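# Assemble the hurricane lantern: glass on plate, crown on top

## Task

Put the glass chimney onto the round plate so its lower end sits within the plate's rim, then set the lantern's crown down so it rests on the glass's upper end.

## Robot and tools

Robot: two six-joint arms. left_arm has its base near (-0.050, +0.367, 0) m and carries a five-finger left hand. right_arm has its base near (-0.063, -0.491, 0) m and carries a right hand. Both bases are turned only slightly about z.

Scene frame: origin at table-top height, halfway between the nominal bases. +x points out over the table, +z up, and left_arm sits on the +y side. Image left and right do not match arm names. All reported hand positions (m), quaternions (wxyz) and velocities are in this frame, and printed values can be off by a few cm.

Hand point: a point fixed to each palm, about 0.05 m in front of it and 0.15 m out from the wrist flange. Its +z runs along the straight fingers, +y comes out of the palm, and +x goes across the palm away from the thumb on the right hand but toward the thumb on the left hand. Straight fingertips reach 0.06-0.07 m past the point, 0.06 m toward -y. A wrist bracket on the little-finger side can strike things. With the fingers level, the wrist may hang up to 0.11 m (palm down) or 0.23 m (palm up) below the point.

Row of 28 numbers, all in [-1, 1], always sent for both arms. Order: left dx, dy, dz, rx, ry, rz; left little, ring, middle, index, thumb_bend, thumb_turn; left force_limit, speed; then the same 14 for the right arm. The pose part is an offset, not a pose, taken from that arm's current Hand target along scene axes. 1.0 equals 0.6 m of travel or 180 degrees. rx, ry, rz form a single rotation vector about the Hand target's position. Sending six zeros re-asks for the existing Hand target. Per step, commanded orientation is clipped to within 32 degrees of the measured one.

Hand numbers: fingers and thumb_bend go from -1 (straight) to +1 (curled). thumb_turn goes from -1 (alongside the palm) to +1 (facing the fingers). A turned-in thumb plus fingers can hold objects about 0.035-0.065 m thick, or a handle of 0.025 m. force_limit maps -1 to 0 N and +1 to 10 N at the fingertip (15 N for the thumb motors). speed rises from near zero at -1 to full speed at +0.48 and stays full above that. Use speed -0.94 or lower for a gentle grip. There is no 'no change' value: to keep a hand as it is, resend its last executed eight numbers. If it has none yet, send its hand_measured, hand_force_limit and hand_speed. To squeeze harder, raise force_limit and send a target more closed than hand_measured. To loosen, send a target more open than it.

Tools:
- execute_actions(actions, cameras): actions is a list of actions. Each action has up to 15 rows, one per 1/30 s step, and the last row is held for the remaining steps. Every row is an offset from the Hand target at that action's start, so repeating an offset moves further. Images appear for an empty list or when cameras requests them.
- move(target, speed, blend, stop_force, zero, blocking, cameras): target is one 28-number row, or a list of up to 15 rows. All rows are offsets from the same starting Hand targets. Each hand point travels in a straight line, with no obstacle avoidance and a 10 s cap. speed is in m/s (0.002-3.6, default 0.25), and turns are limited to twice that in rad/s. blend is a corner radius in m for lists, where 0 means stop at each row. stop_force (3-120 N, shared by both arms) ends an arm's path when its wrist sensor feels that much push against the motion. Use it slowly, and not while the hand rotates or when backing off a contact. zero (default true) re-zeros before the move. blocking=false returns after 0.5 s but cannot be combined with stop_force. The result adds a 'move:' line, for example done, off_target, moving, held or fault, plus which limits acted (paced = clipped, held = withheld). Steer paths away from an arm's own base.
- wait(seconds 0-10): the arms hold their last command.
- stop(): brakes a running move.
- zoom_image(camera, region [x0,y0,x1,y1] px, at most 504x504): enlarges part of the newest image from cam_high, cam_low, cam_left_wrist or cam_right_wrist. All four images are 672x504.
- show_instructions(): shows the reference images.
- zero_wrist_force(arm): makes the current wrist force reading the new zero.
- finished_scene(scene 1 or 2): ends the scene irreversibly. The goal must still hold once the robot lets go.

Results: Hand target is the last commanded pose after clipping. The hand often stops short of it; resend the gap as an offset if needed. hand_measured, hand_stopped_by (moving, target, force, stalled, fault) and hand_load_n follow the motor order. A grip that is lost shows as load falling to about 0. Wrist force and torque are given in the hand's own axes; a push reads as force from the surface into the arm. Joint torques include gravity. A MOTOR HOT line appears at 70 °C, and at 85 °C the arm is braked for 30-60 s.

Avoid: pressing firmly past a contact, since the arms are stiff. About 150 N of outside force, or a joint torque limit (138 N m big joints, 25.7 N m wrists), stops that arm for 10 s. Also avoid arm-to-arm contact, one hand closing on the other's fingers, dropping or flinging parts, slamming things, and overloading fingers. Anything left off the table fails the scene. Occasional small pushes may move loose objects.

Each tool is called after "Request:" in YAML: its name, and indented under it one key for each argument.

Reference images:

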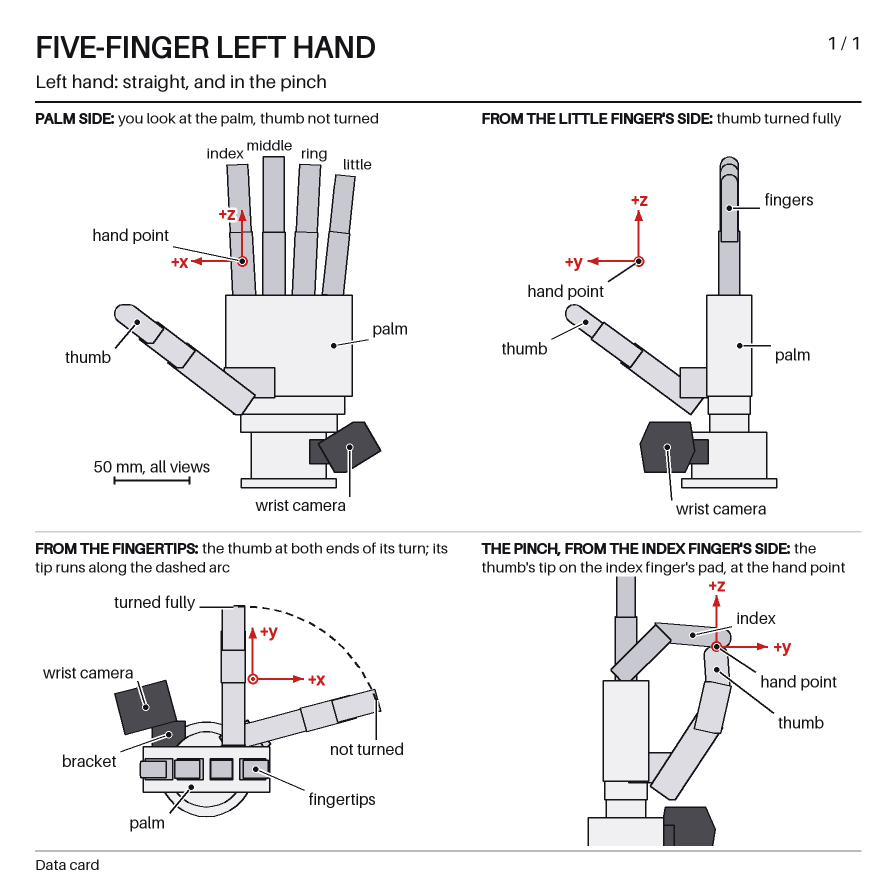

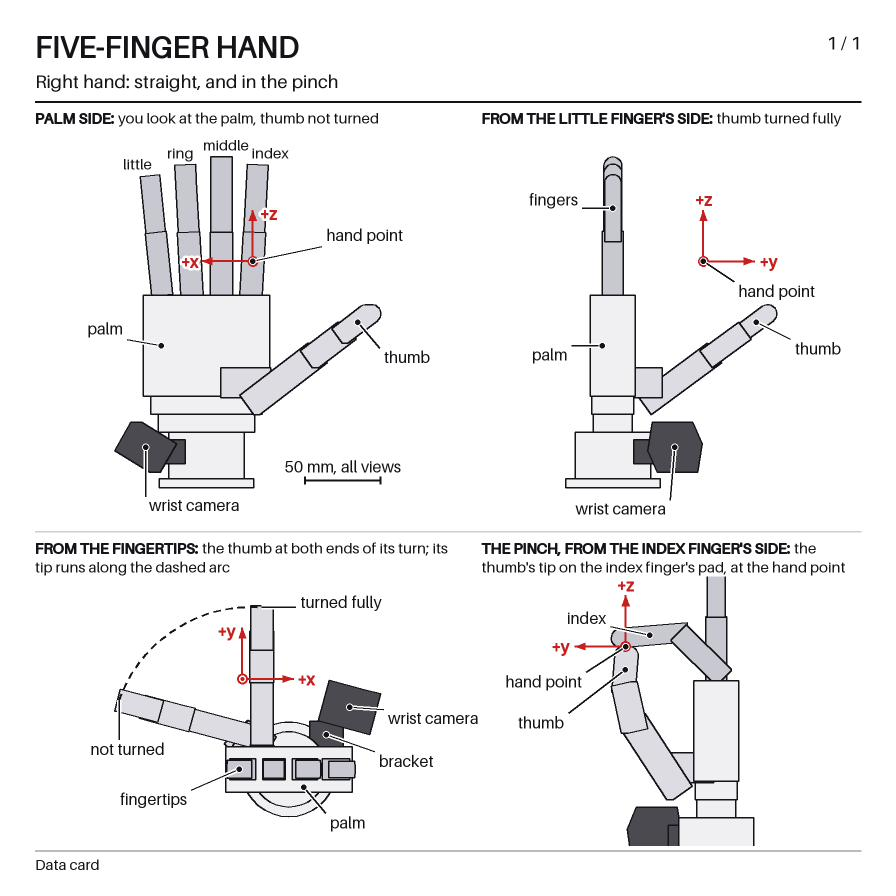

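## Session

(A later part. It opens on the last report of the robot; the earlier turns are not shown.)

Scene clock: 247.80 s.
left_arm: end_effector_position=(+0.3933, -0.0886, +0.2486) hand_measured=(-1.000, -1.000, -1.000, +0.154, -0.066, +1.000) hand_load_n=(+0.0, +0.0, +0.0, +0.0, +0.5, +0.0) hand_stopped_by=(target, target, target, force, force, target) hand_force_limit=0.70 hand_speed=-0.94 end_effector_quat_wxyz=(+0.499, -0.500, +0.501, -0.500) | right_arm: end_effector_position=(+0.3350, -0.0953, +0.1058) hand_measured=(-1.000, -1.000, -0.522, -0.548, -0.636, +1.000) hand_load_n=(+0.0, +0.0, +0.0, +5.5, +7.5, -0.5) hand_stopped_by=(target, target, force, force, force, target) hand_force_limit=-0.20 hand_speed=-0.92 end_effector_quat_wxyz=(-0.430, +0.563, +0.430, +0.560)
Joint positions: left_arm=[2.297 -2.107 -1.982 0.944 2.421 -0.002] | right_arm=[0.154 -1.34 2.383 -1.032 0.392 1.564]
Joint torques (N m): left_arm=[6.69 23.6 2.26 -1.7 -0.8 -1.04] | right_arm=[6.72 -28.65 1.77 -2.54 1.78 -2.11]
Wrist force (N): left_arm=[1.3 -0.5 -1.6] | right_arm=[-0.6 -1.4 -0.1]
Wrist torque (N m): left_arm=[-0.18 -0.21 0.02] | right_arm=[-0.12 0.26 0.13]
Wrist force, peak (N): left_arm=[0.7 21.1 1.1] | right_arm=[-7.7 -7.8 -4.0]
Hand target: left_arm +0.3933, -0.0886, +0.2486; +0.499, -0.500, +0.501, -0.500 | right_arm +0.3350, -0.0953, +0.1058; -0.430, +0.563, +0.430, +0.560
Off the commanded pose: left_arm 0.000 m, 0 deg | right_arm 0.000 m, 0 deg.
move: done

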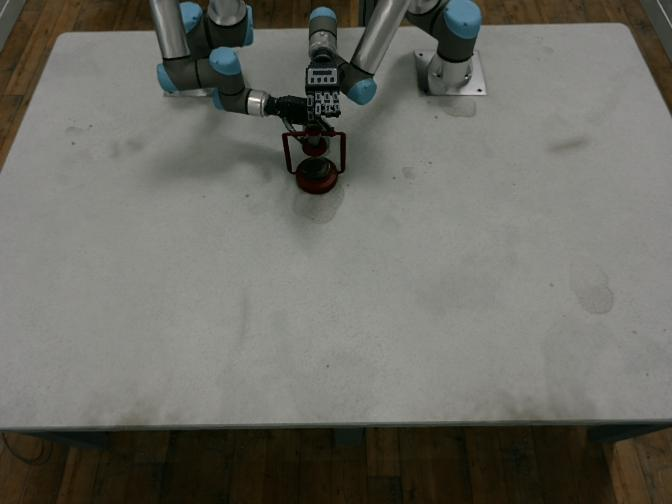

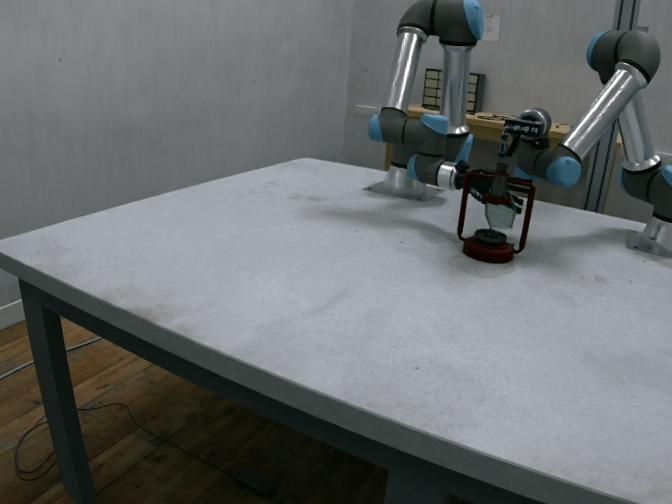

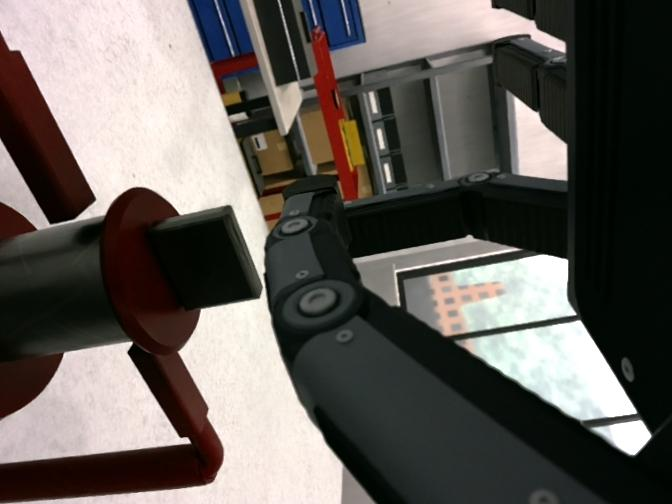

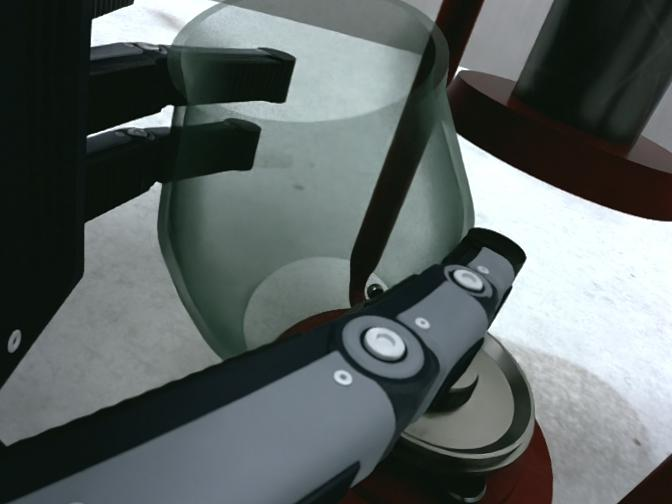

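Request:
move:
  target:
    - [0.0, 0.0, 0.0,0,0,0, -1, -1, -1, 0.5, 0.14, 1, 0.7, -0.94, -0.07, -0.12, 0.0, 0, 0, 0, -1, -1, -0.2, -0.2, -0.3, 1, -0.2, -0.92]
    - [0.0, 0.0, 0.0,0,0,0, -1, -1, -1, 0.5, 0.14, 1, 0.7, -0.94, 0.07, -0.36, -0.02, 0, 0, 0, -1, -1, -0.2, -0.2, -0.3, 1, -0.2, -0.92]
  speed: 0.1
  blend: [0.02, 0]
  cameras: ["all"]

Request:
zoom_image:
  camera: "cam_low"
  region: [350, 150, 470, 270]

Request:
zoom_image:
  camera: "cam_high"
  region: [200, 100, 300, 200]

Scene clock: 254.37 s.
left_arm: end_effector_position=(+0.3933, -0.0886, +0.2486) hand_measured=(-1.000, -1.000, -1.000, +0.154, -0.066, +1.000) hand_load_n=(+0.0, +0.0, +0.0, +0.0, +0.0, +0.0) hand_stopped_by=(target, target, target, force, force, target) hand_force_limit=0.70 hand_speed=-0.94 end_effector_quat_wxyz=(+0.499, -0.500, +0.501, -0.500) | right_arm: end_effector_position=(+0.3770, -0.3112, +0.0938) hand_measured=(-1.000, -1.000, -0.522, -0.548, -0.636, +1.000) hand_load_n=(+0.0, +0.0, +0.0, +5.0, +7.0, +0.0) hand_stopped_by=(target, target, force, force, force, target) hand_force_limit=-0.20 hand_speed=-0.92 end_effector_quat_wxyz=(-0.430, +0.563, +0.430, +0.560)
Joint positions: left_arm=[2.297 -2.107 -1.982 0.944 2.421 -0.002] | right_arm=[-0.549 -1.313 2.404 -1.104 -0.311 1.586]
Joint torques (N m): left_arm=[6.49 23.37 2.6 -1.69 -1.03 -1.21] | right_arm=[6.49 -29.74 4.08 -0.26 2.08 -1.42]
Wrist force (N): left_arm=[1.6 -0.4 -1.4] | right_arm=[-0.7 -1.4 -0.1]
Wrist torque (N m): left_arm=[-0.15 -0.24 0.01] | right_arm=[-0.09 0.23 0.24]
Wrist force, peak (N): left_arm=[1.7 -0.7 -1.7] | right_arm=[-1.0 -2.3 0.1]
Hand target: left_arm +0.3933, -0.0886, +0.2486; +0.499, -0.500, +0.501, -0.500 | right_arm +0.3770, -0.3113, +0.0938; -0.430, +0.563, +0.430, +0.560
Off the commanded pose: left_arm 0.000 m, 0 deg | right_arm 0.000 m, 0 deg.
move: done

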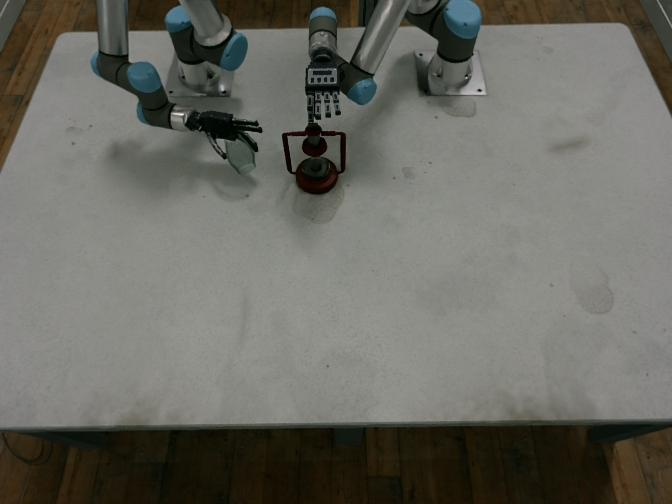

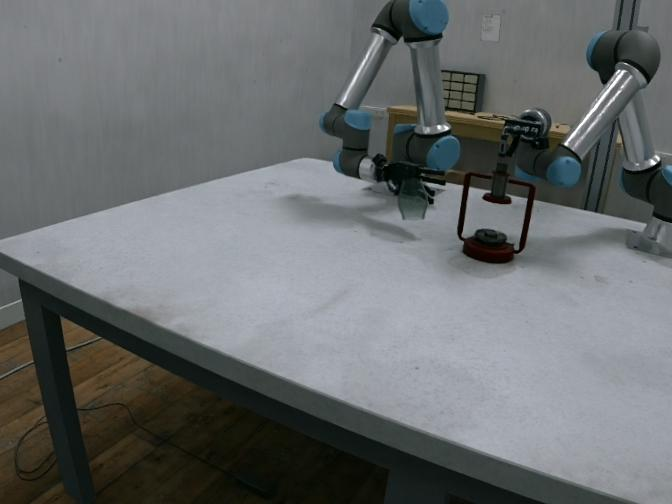

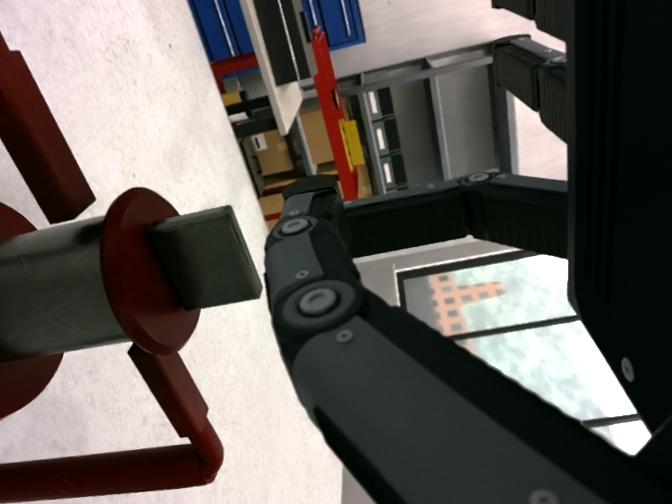

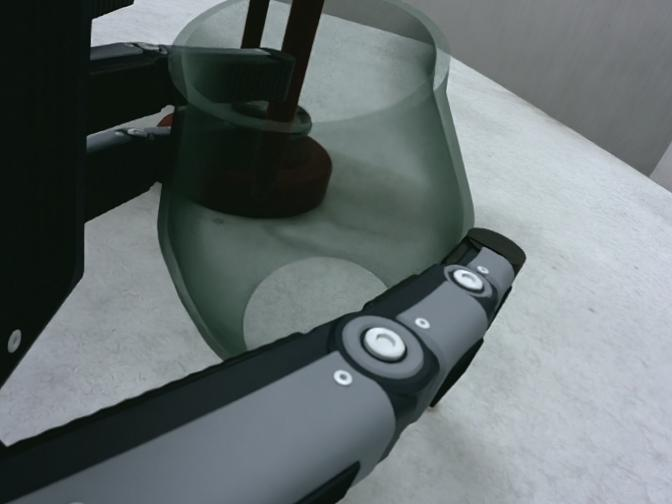

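Scaled by 4.200.

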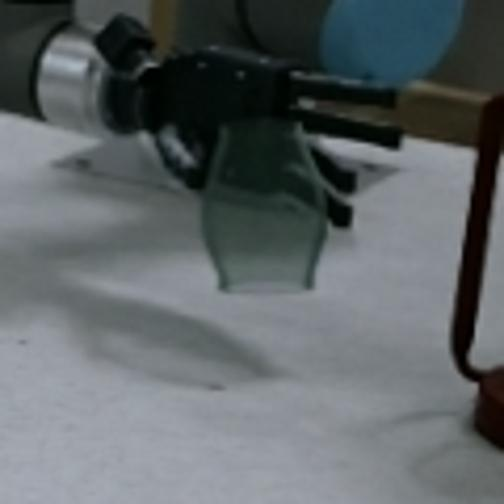

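Scaled by 5.040.

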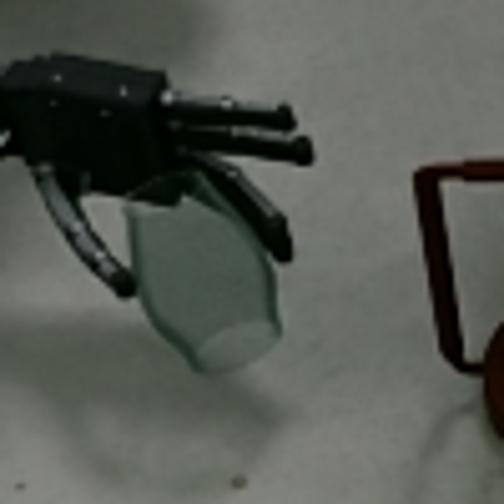

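Request:
move:
  target: [0.0, 0.0, 0.0,0,0,0, -1, -1, -1, 0.5, 0.14, 1, 0.7, -0.94, 0, 0, -0.04, -0.069, 0.049, 0, -1, -1, -0.2, -0.2, -0.3, 1, -0.2, -0.92]
  speed: 0.15

Request:
move:
  target: [0.0, 0.0, 0.0,0,0,0, -1, -1, -1, 0.5, 0.14, 1, 0.7, -0.94, 0,0, -0.05, 0, 0, 0, -1, -1, -0.2, -0.2, -0.3, 1, -0.2, -0.92]
  speed: 0.02
  stop_force: 9
  cameras: ["cam_high","cam_low","cam_right_wrist"]

Request:
zoom_image:
  camera: "cam_low"
  region: [350, 150, 470, 270]

Request:
zoom_image:
  camera: "cam_high"
  region: [200, 100, 300, 200]

Scene clock: 266.57 s.
left_arm: end_effector_position=(+0.3933, -0.0886, +0.2486) hand_measured=(-1.000, -1.000, -1.000, +0.154, -0.066, +1.000) hand_load_n=(+0.0, +0.0, +0.0, +0.5, +0.0, +0.0) hand_stopped_by=(target, target, target, force, force, target) hand_force_limit=0.70 hand_speed=-0.94 end_effector_quat_wxyz=(+0.499, -0.500, +0.501, -0.500) | right_arm: end_effector_position=(+0.3769, -0.3112, +0.0698) hand_measured=(-1.000, -1.000, -0.522, -0.548, -0.636, +1.000) hand_load_n=(+0.0, +0.0, +0.0, +5.5, +7.5, -0.5) hand_stopped_by=(target, target, force, force, force, target) hand_force_limit=-0.20 hand_speed=-0.92 end_effector_quat_wxyz=(-0.398, +0.648, +0.454, +0.465)
Joint positions: left_arm=[2.297 -2.107 -1.982 0.944 2.421 -0.002] | right_arm=[-0.49 -1.463 2.546 -1.863 -0.364 2.414]
Joint torques (N m): left_arm=[6.57 23.46 1.88 -1.74 -1.19 -1.06] | right_arm=[-6.82 -5.99 -20.24 -2.16 1.23 1.42]
Wrist force (N): left_arm=[1.3 -0.7 -1.6] | right_arm=[-0.8 -1.7 0.1]
Wrist torque (N m): left_arm=[-0.19 -0.21 0.02] | right_arm=[-0.12 0.13 0.26]
Wrist force, peak (N): left_arm=[1.7 -0.5 -1.8] | right_arm=[-1.3 -1.6 0.2]
Hand target: left_arm +0.3933, -0.0886, +0.2486; +0.499, -0.500, +0.501, -0.500 | right_arm +0.3770, -0.3113, +0.0698; -0.398, +0.648, +0.454, +0.465
Off the commanded pose: left_arm 0.000 m, 0 deg | right_arm 0.000 m, 0 deg.
move: done

Scene clock: 268.47 s.
left_arm: end_effector_position=(+0.3933, -0.0886, +0.2486) hand_measured=(-1.000, -1.000, -1.000, +0.154, -0.066, +1.000) hand_load_n=(+0.0, +0.0, +0.0, +0.5, +0.5, +0.5) hand_stopped_by=(target, target, target, force, force, target) hand_force_limit=0.70 hand_speed=-0.94 end_effector_quat_wxyz=(+0.499, -0.500, +0.501, -0.500) | right_arm: end_effector_position=(+0.3770, -0.3113, +0.0522) hand_measured=(-1.000, -1.000, -0.522, -0.548, -0.636, +1.000) hand_load_n=(+0.0, +0.0, +2.5, +5.0, +10.5, -4.0) hand_stopped_by=(target, target, force, force, force, target) hand_force_limit=-0.20 hand_speed=-0.92 end_effector_quat_wxyz=(-0.398, +0.648, +0.454, +0.465)
Joint positions: left_arm=[2.297 -2.107 -1.982 0.944 2.421 -0.002] | right_arm=[-0.491 -1.396 2.559 -1.942 -0.364 2.414]
Joint torques (N m): left_arm=[5.82 23.62 2.28 -1.77 -1.32 -1.06] | right_arm=[2.25 -5.98 -19.39 -2.27 -0.62 0.11]
Wrist force (N): left_arm=[1.6 -0.5 -1.5] | right_arm=[3.1 -1.9 -1.0]
Wrist torque (N m): left_arm=[-0.17 -0.25 0.03] | right_arm=[-0.13 0.11 0.19]
Wrist force, peak (N): left_arm=[1.5 -0.9 -1.6] | right_arm=[9.2 -2.5 -8.3]
Hand target: left_arm +0.3933, -0.0886, +0.2486; +0.499, -0.500, +0.501, -0.500 | right_arm +0.3770, -0.3113, +0.0522; -0.398, +0.648, +0.454, +0.465 (not the last commanded pose)
Off the commanded pose: left_arm 0.000 m, 0 deg | right_arm 0.012 m, 0 deg.
move: contact (right_arm)
Images, in order (width x height): cam_high 672x504, cam_low 672x504, cam_right_wrist 672x504.

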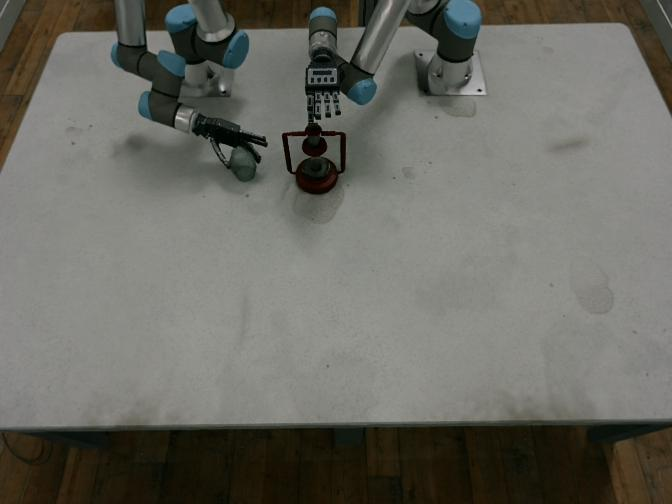

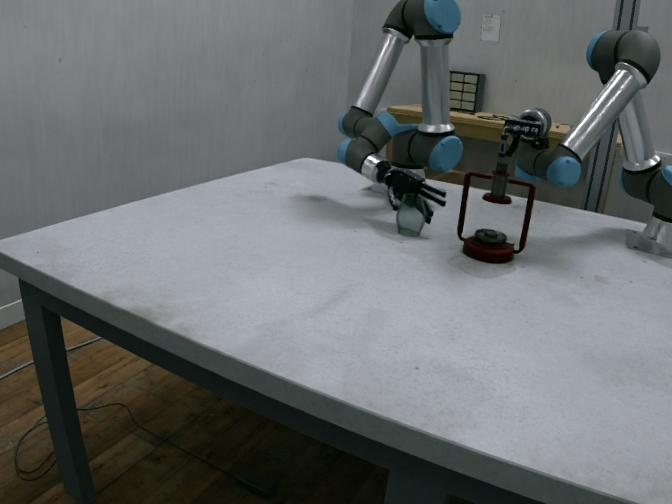

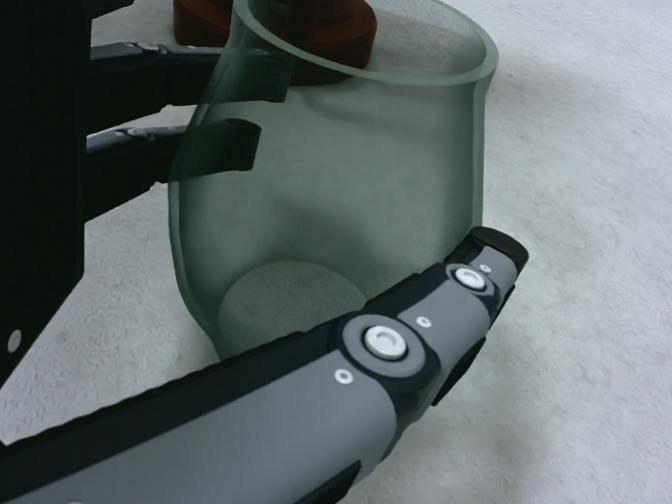

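Scaled by 4.200.

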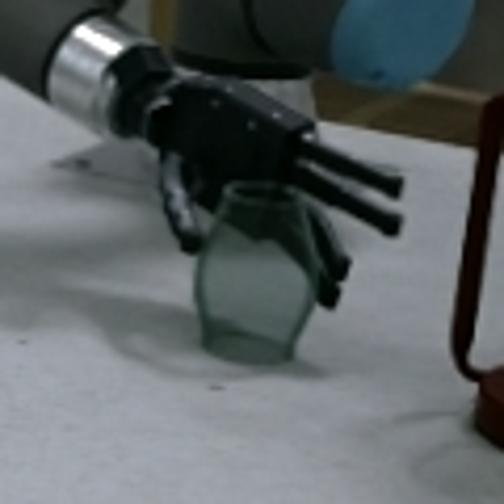

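Scaled by 5.040.

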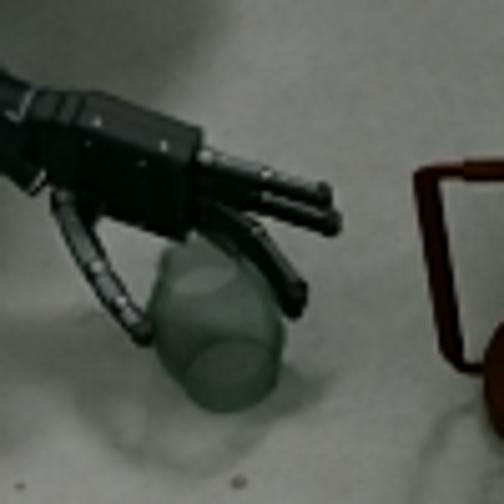

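Request:
move:
  target: [-0.0047, -0.0065, -0.01,0,0,0, -1, -1, -0.15, -0.15, -0.1, 1, 0.0, -0.5, 0, 0, 0, 0, 0, 0, -1, -1, -0.8, -0.8, -0.85, 1, -0.3, -0.8]
  speed: 0.03

Request:
move:
  target: [0, 0, -0.0465,0,0,0, -1, -1, -0.15, -0.15, -0.1, 1, 0.0, -0.5, 0, 0, -0.0087, 0.069, -0.049, 0, -1, -1, -0.8, -0.8, -0.85, 1, -0.3, -0.8]
  speed: 0.04
  stop_force: 5
  cameras: ["all"]

Request:
zoom_image:
  camera: "cam_high"
  region: [285, 90, 345, 160]

Request:
zoom_image:
  camera: "cam_left_wrist"
  region: [200, 120, 400, 320]

Request:
zoom_image:
  camera: "cam_high"
  region: [200, 100, 300, 200]

Scene clock: 270.70 s.
left_arm: end_effector_position=(+0.3905, -0.0925, +0.2427) hand_measured=(-1.000, -1.000, -0.150, -0.150, -0.100, +1.000) hand_load_n=(+0.0, +0.0, +0.0, +0.0, +0.0, +0.0) hand_stopped_by=(target, target, target, target, target, target) hand_force_limit=0.00 hand_speed=-0.50 end_effector_quat_wxyz=(+0.499, -0.500, +0.501, -0.500) | right_arm: end_effector_position=(+0.3770, -0.3113, +0.0522) hand_measured=(-1.000, -1.000, -0.800, -0.800, -0.850, +1.000) hand_load_n=(+0.0, +0.0, +0.0, +0.0, +0.0, +0.0) hand_stopped_by=(target, target, target, target, target, target) hand_force_limit=-0.30 hand_speed=-0.80 end_effector_quat_wxyz=(-0.398, +0.648, +0.454, +0.465)
Joint positions: left_arm=[2.287 -2.123 -1.976 0.954 2.431 -0.002] | right_arm=[-0.491 -1.396 2.559 -1.942 -0.364 2.414]
Joint torques (N m): left_arm=[7.35 52.33 7.55 -1.83 -2.3 -0.43] | right_arm=[5.82 -9.6 -12.61 -2.2 -0.7 -0.19]
Wrist force (N): left_arm=[1.5 -0.8 -1.6] | right_arm=[0.4 -1.3 -0.3]
Wrist torque (N m): left_arm=[-0.20 -0.24 0.05] | right_arm=[-0.05 0.15 0.28]
Wrist force, peak (N): left_arm=[1.6 -0.5 -1.8] | right_arm=[3.5 -0.5 -2.5]
Hand target: left_arm +0.3904, -0.0925, +0.2426; +0.499, -0.500, +0.501, -0.500 | right_arm +0.3770, -0.3113, +0.0522; -0.398, +0.648, +0.454, +0.465
Off the commanded pose: left_arm 0.000 m, 0 deg | right_arm 0.000 m, 0 deg.
move: done

Scene clock: 275.23 s.
left_arm: end_effector_position=(+0.3904, -0.0925, +0.2147) hand_measured=(-1.000, -1.000, -0.150, -0.150, -0.100, +1.000) hand_load_n=(-0.5, +0.0, +0.0, +0.0, +0.0, +0.0) hand_stopped_by=(target, target, target, target, target, target) hand_force_limit=0.00 hand_speed=-0.50 end_effector_quat_wxyz=(+0.499, -0.500, +0.501, -0.500) | right_arm: end_effector_position=(+0.3770, -0.3113, +0.0470) hand_measured=(-1.000, -1.000, -0.800, -0.800, -0.850, +1.000) hand_load_n=(+0.0, +0.0, +0.0, +0.0, +0.0, +0.0) hand_stopped_by=(target, target, target, target, target, target) hand_force_limit=-0.30 hand_speed=-0.80 end_effector_quat_wxyz=(-0.430, +0.563, +0.430, +0.560)
Joint positions: left_arm=[2.287 -2.183 -1.981 1.019 2.431 -0.002] | right_arm=[-0.549 -1.16 2.421 -1.274 -0.311 1.586]
Joint torques (N m): left_arm=[7.14 53.18 4.81 -1.86 -2.36 1.47] | right_arm=[6.92 -31.03 6.12 0.78 1.72 -1.28]
Wrist force (N): left_arm=[1.5 -0.4 -1.6] | right_arm=[0.2 -1.1 0.2]
Wrist torque (N m): left_arm=[-0.16 -0.21 0.04] | right_arm=[-0.07 0.24 0.08]
Wrist force, peak (N): left_arm=[1.6 -0.8 -2.0] | right_arm=[0.3 -2.1 -0.2]
Hand target: left_arm +0.3904, -0.0925, +0.2147; +0.499, -0.500, +0.501, -0.500 | right_arm +0.3770, -0.3113, +0.0470; -0.430, +0.563, +0.430, +0.560
Off the commanded pose: left_arm 0.000 m, 0 deg | right_arm 0.000 m, 0 deg.
move: done

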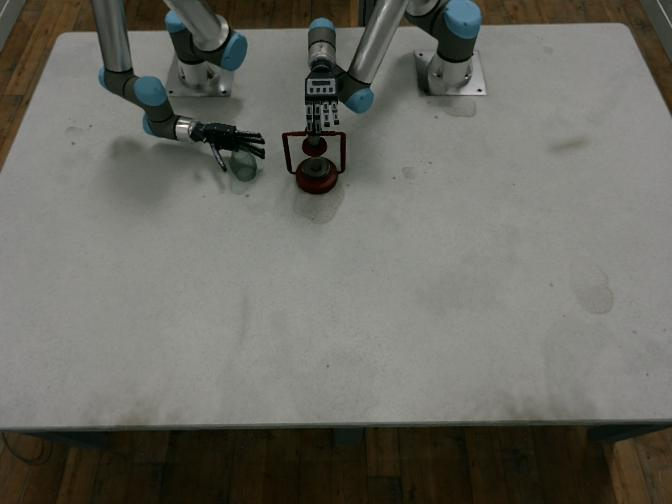

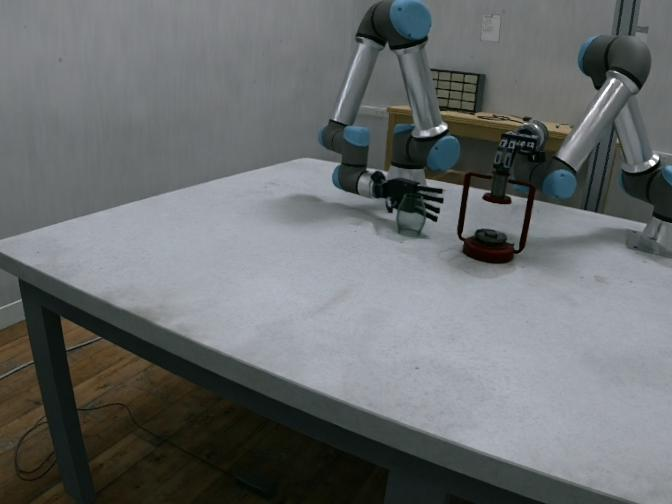

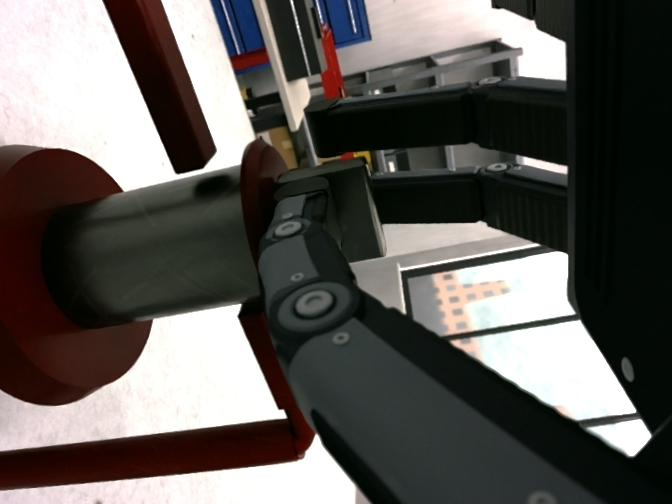

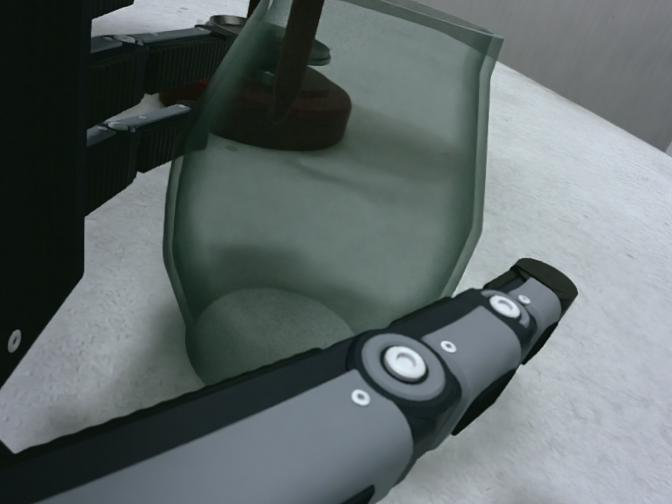

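Scaled by 7.200.

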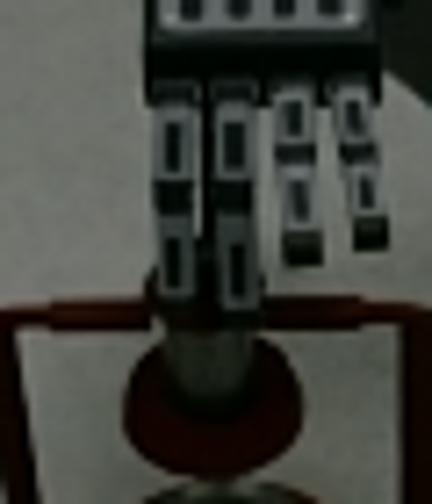

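Scaled by 2.520.

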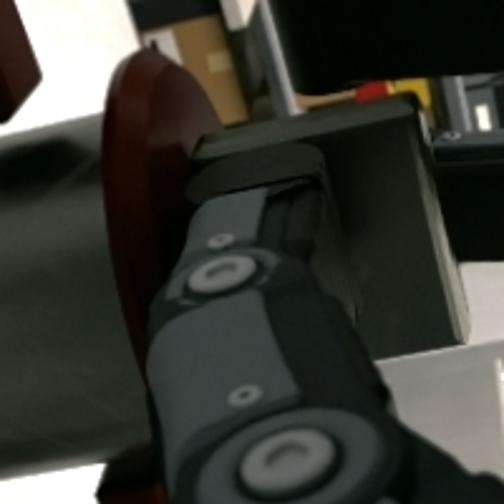

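Scaled by 5.040.

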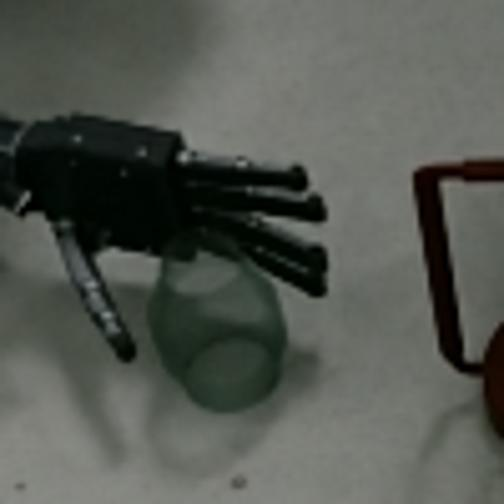

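Request:
move:
  target: [0.0048, 0, 0,0,0,0, -1, -1, -0.15, -0.15, -0.1, 1, 0.0, -0.5, 0, 0, 0, 0, 0, 0, -1, -1, -0.3, -0.3, -0.3, 1, -0.6, -0.88]
  speed: 0.02

Request:
move:
  target: [0, 0, 0,0,0,0, -1, -1, 0.7, 0.7, -0.1, 1, -0.6, -0.9, 0, 0, 0, 0, 0, 0, -1, -1, -0.2, -0.2, -0.3, 1, 0.0, -0.93]
  speed: 0.02
  cameras: ["cam_left_wrist", "cam_right_wrist"]

Scene clock: 277.17 s.
left_arm: end_effector_position=(+0.3934, -0.0925, +0.2148) hand_measured=(-1.000, -1.000, -0.150, -0.150, -0.100, +1.000) hand_load_n=(+0.0, +0.0, +0.0, +0.0, +0.5, -0.5) hand_stopped_by=(target, target, target, target, target, target) hand_force_limit=0.00 hand_speed=-0.50 end_effector_quat_wxyz=(+0.499, -0.500, +0.501, -0.500) | right_arm: end_effector_position=(+0.3770, -0.3113, +0.0470) hand_measured=(-1.000, -1.000, -0.490, -0.512, -0.704, +1.000) hand_load_n=(+0.0, +0.0, +2.0, +1.5, +5.0, +0.0) hand_stopped_by=(target, target, force, force, force, target) hand_force_limit=-0.60 hand_speed=-0.88 end_effector_quat_wxyz=(-0.430, +0.563, +0.430, +0.560)
Joint positions: left_arm=[2.292 -2.184 -1.978 1.017 2.427 -0.002] | right_arm=[-0.549 -1.16 2.421 -1.274 -0.311 1.586]
Joint torques (N m): left_arm=[-4.95 25.95 9.3 -0.85 1.3 1.44] | right_arm=[6.27 -30.9 5.27 0.92 1.28 -1.25]
Wrist force (N): left_arm=[1.1 -1.4 -5.9] | right_arm=[-0.4 -1.2 0.4]
Wrist torque (N m): left_arm=[-0.20 -0.23 0.05] | right_arm=[-0.09 0.25 0.06]
Wrist force, peak (N): left_arm=[1.2 -1.7 -6.1] | right_arm=[-0.1 -1.7 0.6]
Hand target: left_arm +0.3933, -0.0925, +0.2147; +0.499, -0.500, +0.501, -0.500 | right_arm +0.3770, -0.3113, +0.0470; -0.430, +0.563, +0.430, +0.560
Off the commanded pose: left_arm 0.000 m, 0 deg | right_arm 0.000 m, 0 deg.
move: done

Scene clock: 278.50 s.
left_arm: end_effector_position=(+0.3933, -0.0925, +0.2147) hand_measured=(-1.000, -1.000, +0.044, +0.146, -0.100, +1.000) hand_load_n=(+0.0, +0.0, +3.0, +5.5, +2.0, -0.5) hand_stopped_by=(target, target, force, force, target, target) hand_force_limit=-0.60 hand_speed=-0.90 end_effector_quat_wxyz=(+0.499, -0.500, +0.501, -0.500) | right_arm: end_effector_position=(+0.3770, -0.3113, +0.0470) hand_measured=(-1.000, -1.000, -0.452, -0.482, -0.706, +1.000) hand_load_n=(+0.0, +0.0, +6.0, +4.0, +14.5, +0.5) hand_stopped_by=(target, target, force, force, force, target) hand_force_limit=0.00 hand_speed=-0.93 end_effector_quat_wxyz=(-0.430, +0.563, +0.430, +0.560)
Joint positions: left_arm=[2.292 -2.184 -1.978 1.017 2.427 -0.002] | right_arm=[-0.549 -1.16 2.421 -1.274 -0.311 1.586]
Joint torques (N m): left_arm=[-6.69 28.31 3.92 1.28 1.28 1.4] | right_arm=[4.15 -30.43 3.56 0.81 0.65 -1.23]
Wrist force (N): left_arm=[2.0 -5.4 0.7] | right_arm=[-0.6 -1.2 -0.1]
Wrist torque (N m): left_arm=[-0.28 -0.29 0.13] | right_arm=[-0.08 0.24 0.08]
Wrist force, peak (N): left_arm=[1.2 -1.5 -6.3] | right_arm=[-0.8 -1.3 0.7]
Hand target: left_arm +0.3933, -0.0925, +0.2147; +0.499, -0.500, +0.501, -0.500 | right_arm +0.3770, -0.3113, +0.0470; -0.430, +0.563, +0.430, +0.560
Off the commanded pose: left_arm 0.000 m, 0 deg | right_arm 0.000 m, 0 deg.
move: done
Images, in order (width x height): cam_left_wrist 672x504, cam_right_wrist 672x504.

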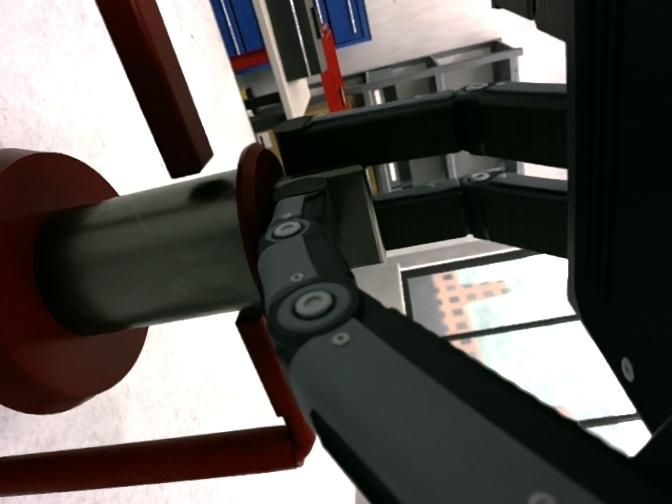

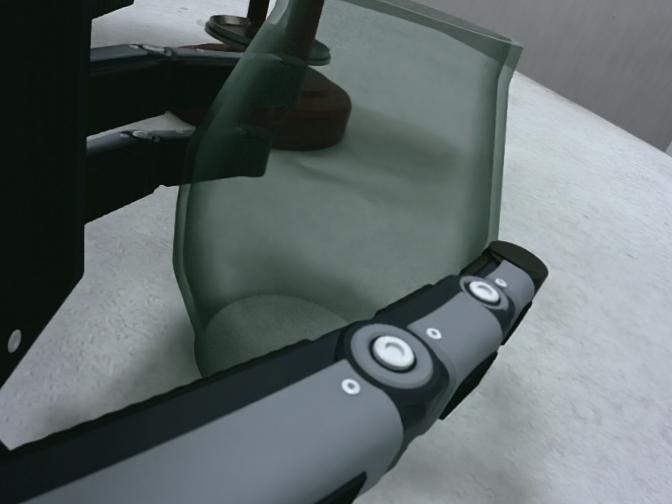

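Request:
move:
  target: [0, 0, 0,0,0,0, -1, -1, 0.6, 0.6, 0.1, 1, 0.6, -0.94, 0, 0, 0, 0, 0, 0, -1, -1, -0.2, -0.2, -0.3, 1, 0.0, -0.93]

Request:
move:
  target: [0, 0, 0.0167,0,0,0, -1, -1, 0.6, 0.6, 0.1, 1, 0.6, -0.94, 0, 0, 0, 0, 0, 0, -1, -1, -0.2, -0.2, -0.3, 1, 0.0, -0.93]
  speed: 0.015
  cameras: ["cam_left_wrist"]

Scene clock: 279.60 s.
left_arm: end_effector_position=(+0.3933, -0.0925, +0.2147) hand_measured=(-1.000, -1.000, +0.062, +0.154, -0.080, +1.000) hand_load_n=(+0.0, +0.0, +9.0, +9.5, +11.5, +0.5) hand_stopped_by=(target, target, force, force, force, target) hand_force_limit=0.60 hand_speed=-0.94 end_effector_quat_wxyz=(+0.499, -0.500, +0.501, -0.500) | right_arm: end_effector_position=(+0.3770, -0.3113, +0.0470) hand_measured=(-1.000, -1.000, -0.452, -0.482, -0.706, +1.000) hand_load_n=(+0.0, +0.0, +6.0, +4.5, +14.5, +0.5) hand_stopped_by=(target, target, force, force, force, target) hand_force_limit=0.00 hand_speed=-0.93 end_effector_quat_wxyz=(-0.430, +0.563, +0.430, +0.560)
Joint positions: left_arm=[2.292 -2.184 -1.978 1.017 2.427 -0.002] | right_arm=[-0.549 -1.16 2.421 -1.274 -0.311 1.586]
Joint torques (N m): left_arm=[-6.9 30.07 3.13 2.81 1.37 1.42] | right_arm=[3.19 -30.75 2.13 0.77 0.12 -1.26]
Wrist force (N): left_arm=[3.8 -6.5 3.4] | right_arm=[-0.7 -1.4 0.3]
Wrist torque (N m): left_arm=[-0.19 -0.25 0.24] | right_arm=[-0.13 0.23 0.06]
Wrist force, peak (N): left_arm=[3.9 -7.4 4.6] | right_arm=[-0.7 -1.4 0.3]
Hand target: left_arm +0.3933, -0.0925, +0.2147; +0.499, -0.500, +0.501, -0.500 | right_arm +0.3770, -0.3113, +0.0470; -0.430, +0.563, +0.430, +0.560
Off the commanded pose: left_arm 0.000 m, 0 deg | right_arm 0.000 m, 0 deg.
move: done

Scene clock: 280.53 s.
left_arm: end_effector_position=(+0.3933, -0.0925, +0.2249) hand_measured=(-1.000, -1.000, +0.062, +0.154, -0.080, +1.000) hand_load_n=(+0.0, +0.0, +7.0, +9.0, +12.5, +0.5) hand_stopped_by=(target, target, force, force, force, target) hand_force_limit=0.60 hand_speed=-0.94 end_effector_quat_wxyz=(+0.499, -0.500, +0.501, -0.500) | right_arm: end_effector_position=(+0.3770, -0.3113, +0.0470) hand_measured=(-1.000, -1.000, -0.452, -0.482, -0.706, +1.000) hand_load_n=(+0.0, +0.0, +6.5, +4.0, +15.0, +0.5) hand_stopped_by=(target, target, force, force, force, target) hand_force_limit=0.00 hand_speed=-0.93 end_effector_quat_wxyz=(-0.430, +0.563, +0.430, +0.560)
Joint positions: left_arm=[2.292 -2.162 -1.976 0.994 2.427 -0.002] | right_arm=[-0.549 -1.16 2.421 -1.274 -0.311 1.586]
Joint torques (N m): left_arm=[-7.34 32.96 23.36 4.9 1.3 0.95] | right_arm=[1.22 -30.88 1.83 0.85 -0.16 -1.16]
Wrist force (N): left_arm=[3.8 11.2 4.5] | right_arm=[-0.8 -1.2 0.2]
Wrist torque (N m): left_arm=[0.26 -0.27 0.02] | right_arm=[-0.09 0.25 0.07]
Wrist force, peak (N): left_arm=[3.8 11.2 4.5] | right_arm=[-0.8 -1.4 0.2]
Hand target: left_arm +0.3933, -0.0925, +0.2248; +0.499, -0.500, +0.501, -0.500 | right_arm +0.3770, -0.3113, +0.0470; -0.430, +0.563, +0.430, +0.560
Off the commanded pose: left_arm 0.000 m, 0 deg | right_arm 0.000 m, 0 deg.
move: done
Images, in order (width x height): cam_left_wrist 672x504.

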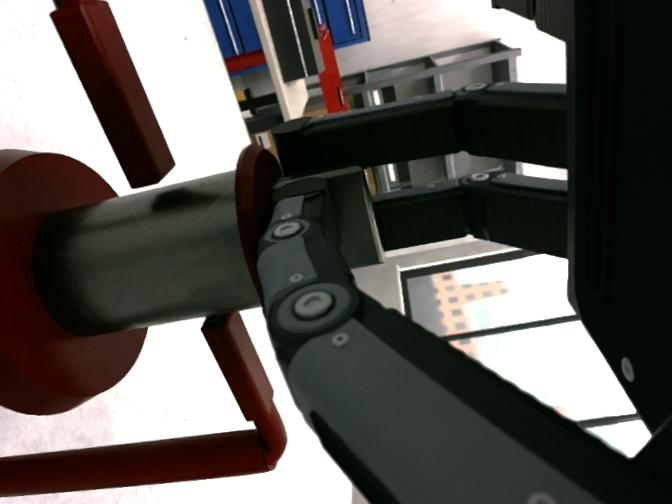

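Request:
move:
  target: [0, 0, 0.0275,0,0,0, -1, -1, 0.6, 0.6, 0.1, 1, 0.6, -0.94, 0, 0, 0, 0, 0, 0, -1, -1, -0.2, -0.2, -0.3, 1, 0.0, -0.93]
  speed: 0.015
  cameras: ["cam_left_wrist"]

Scene clock: 282.30 s.
left_arm: end_effector_position=(+0.3933, -0.0925, +0.2414) hand_measured=(-1.000, -1.000, +0.062, +0.154, -0.080, +1.000) hand_load_n=(+0.0, +0.0, +3.0, +9.0, +12.0, +0.5) hand_stopped_by=(target, target, force, force, force, target) hand_force_limit=0.60 hand_speed=-0.94 end_effector_quat_wxyz=(+0.499, -0.500, +0.501, -0.500) | right_arm: end_effector_position=(+0.3770, -0.3113, +0.0470) hand_measured=(-1.000, -1.000, -0.452, -0.482, -0.706, +1.000) hand_load_n=(+0.0, +0.0, +6.0, +4.5, +15.0, +0.5) hand_stopped_by=(target, target, force, force, force, target) hand_force_limit=0.00 hand_speed=-0.93 end_effector_quat_wxyz=(-0.430, +0.563, +0.430, +0.560)
Joint positions: left_arm=[2.292 -2.127 -1.973 0.955 2.427 -0.002] | right_arm=[-0.549 -1.16 2.421 -1.274 -0.311 1.586]
Joint torques (N m): left_arm=[-8.18 34.35 25.59 5.63 1.35 -0.83] | right_arm=[-0.58 -30.25 -0.22 0.81 -1.16 -1.31]
Wrist force (N): left_arm=[2.0 16.1 1.6] | right_arm=[-0.3 -1.2 0.5]
Wrist torque (N m): left_arm=[0.31 -0.31 -0.10] | right_arm=[-0.11 0.16 0.09]
Wrist force, peak (N): left_arm=[2.2 16.1 1.9] | right_arm=[-0.8 -1.4 0.3]
Hand target: left_arm +0.3933, -0.0925, +0.2413; +0.499, -0.500, +0.501, -0.500 | right_arm +0.3770, -0.3113, +0.0470; -0.430, +0.563, +0.430, +0.560
Off the commanded pose: left_arm 0.000 m, 0 deg | right_arm 0.000 m, 0 deg.
move: done
Images, in order (width x height): cam_left_wrist 672x504.

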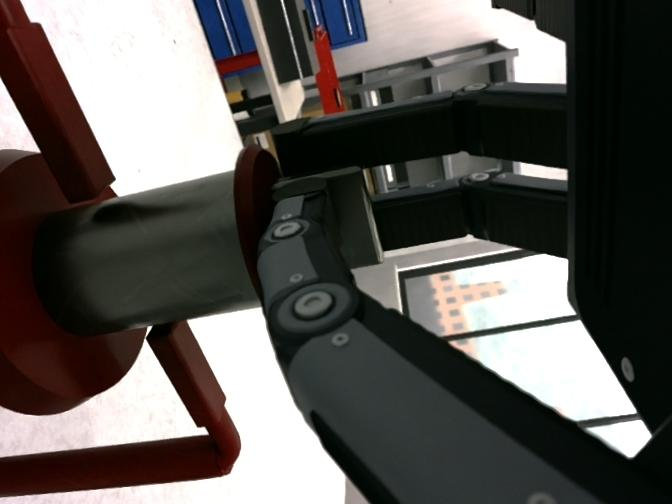

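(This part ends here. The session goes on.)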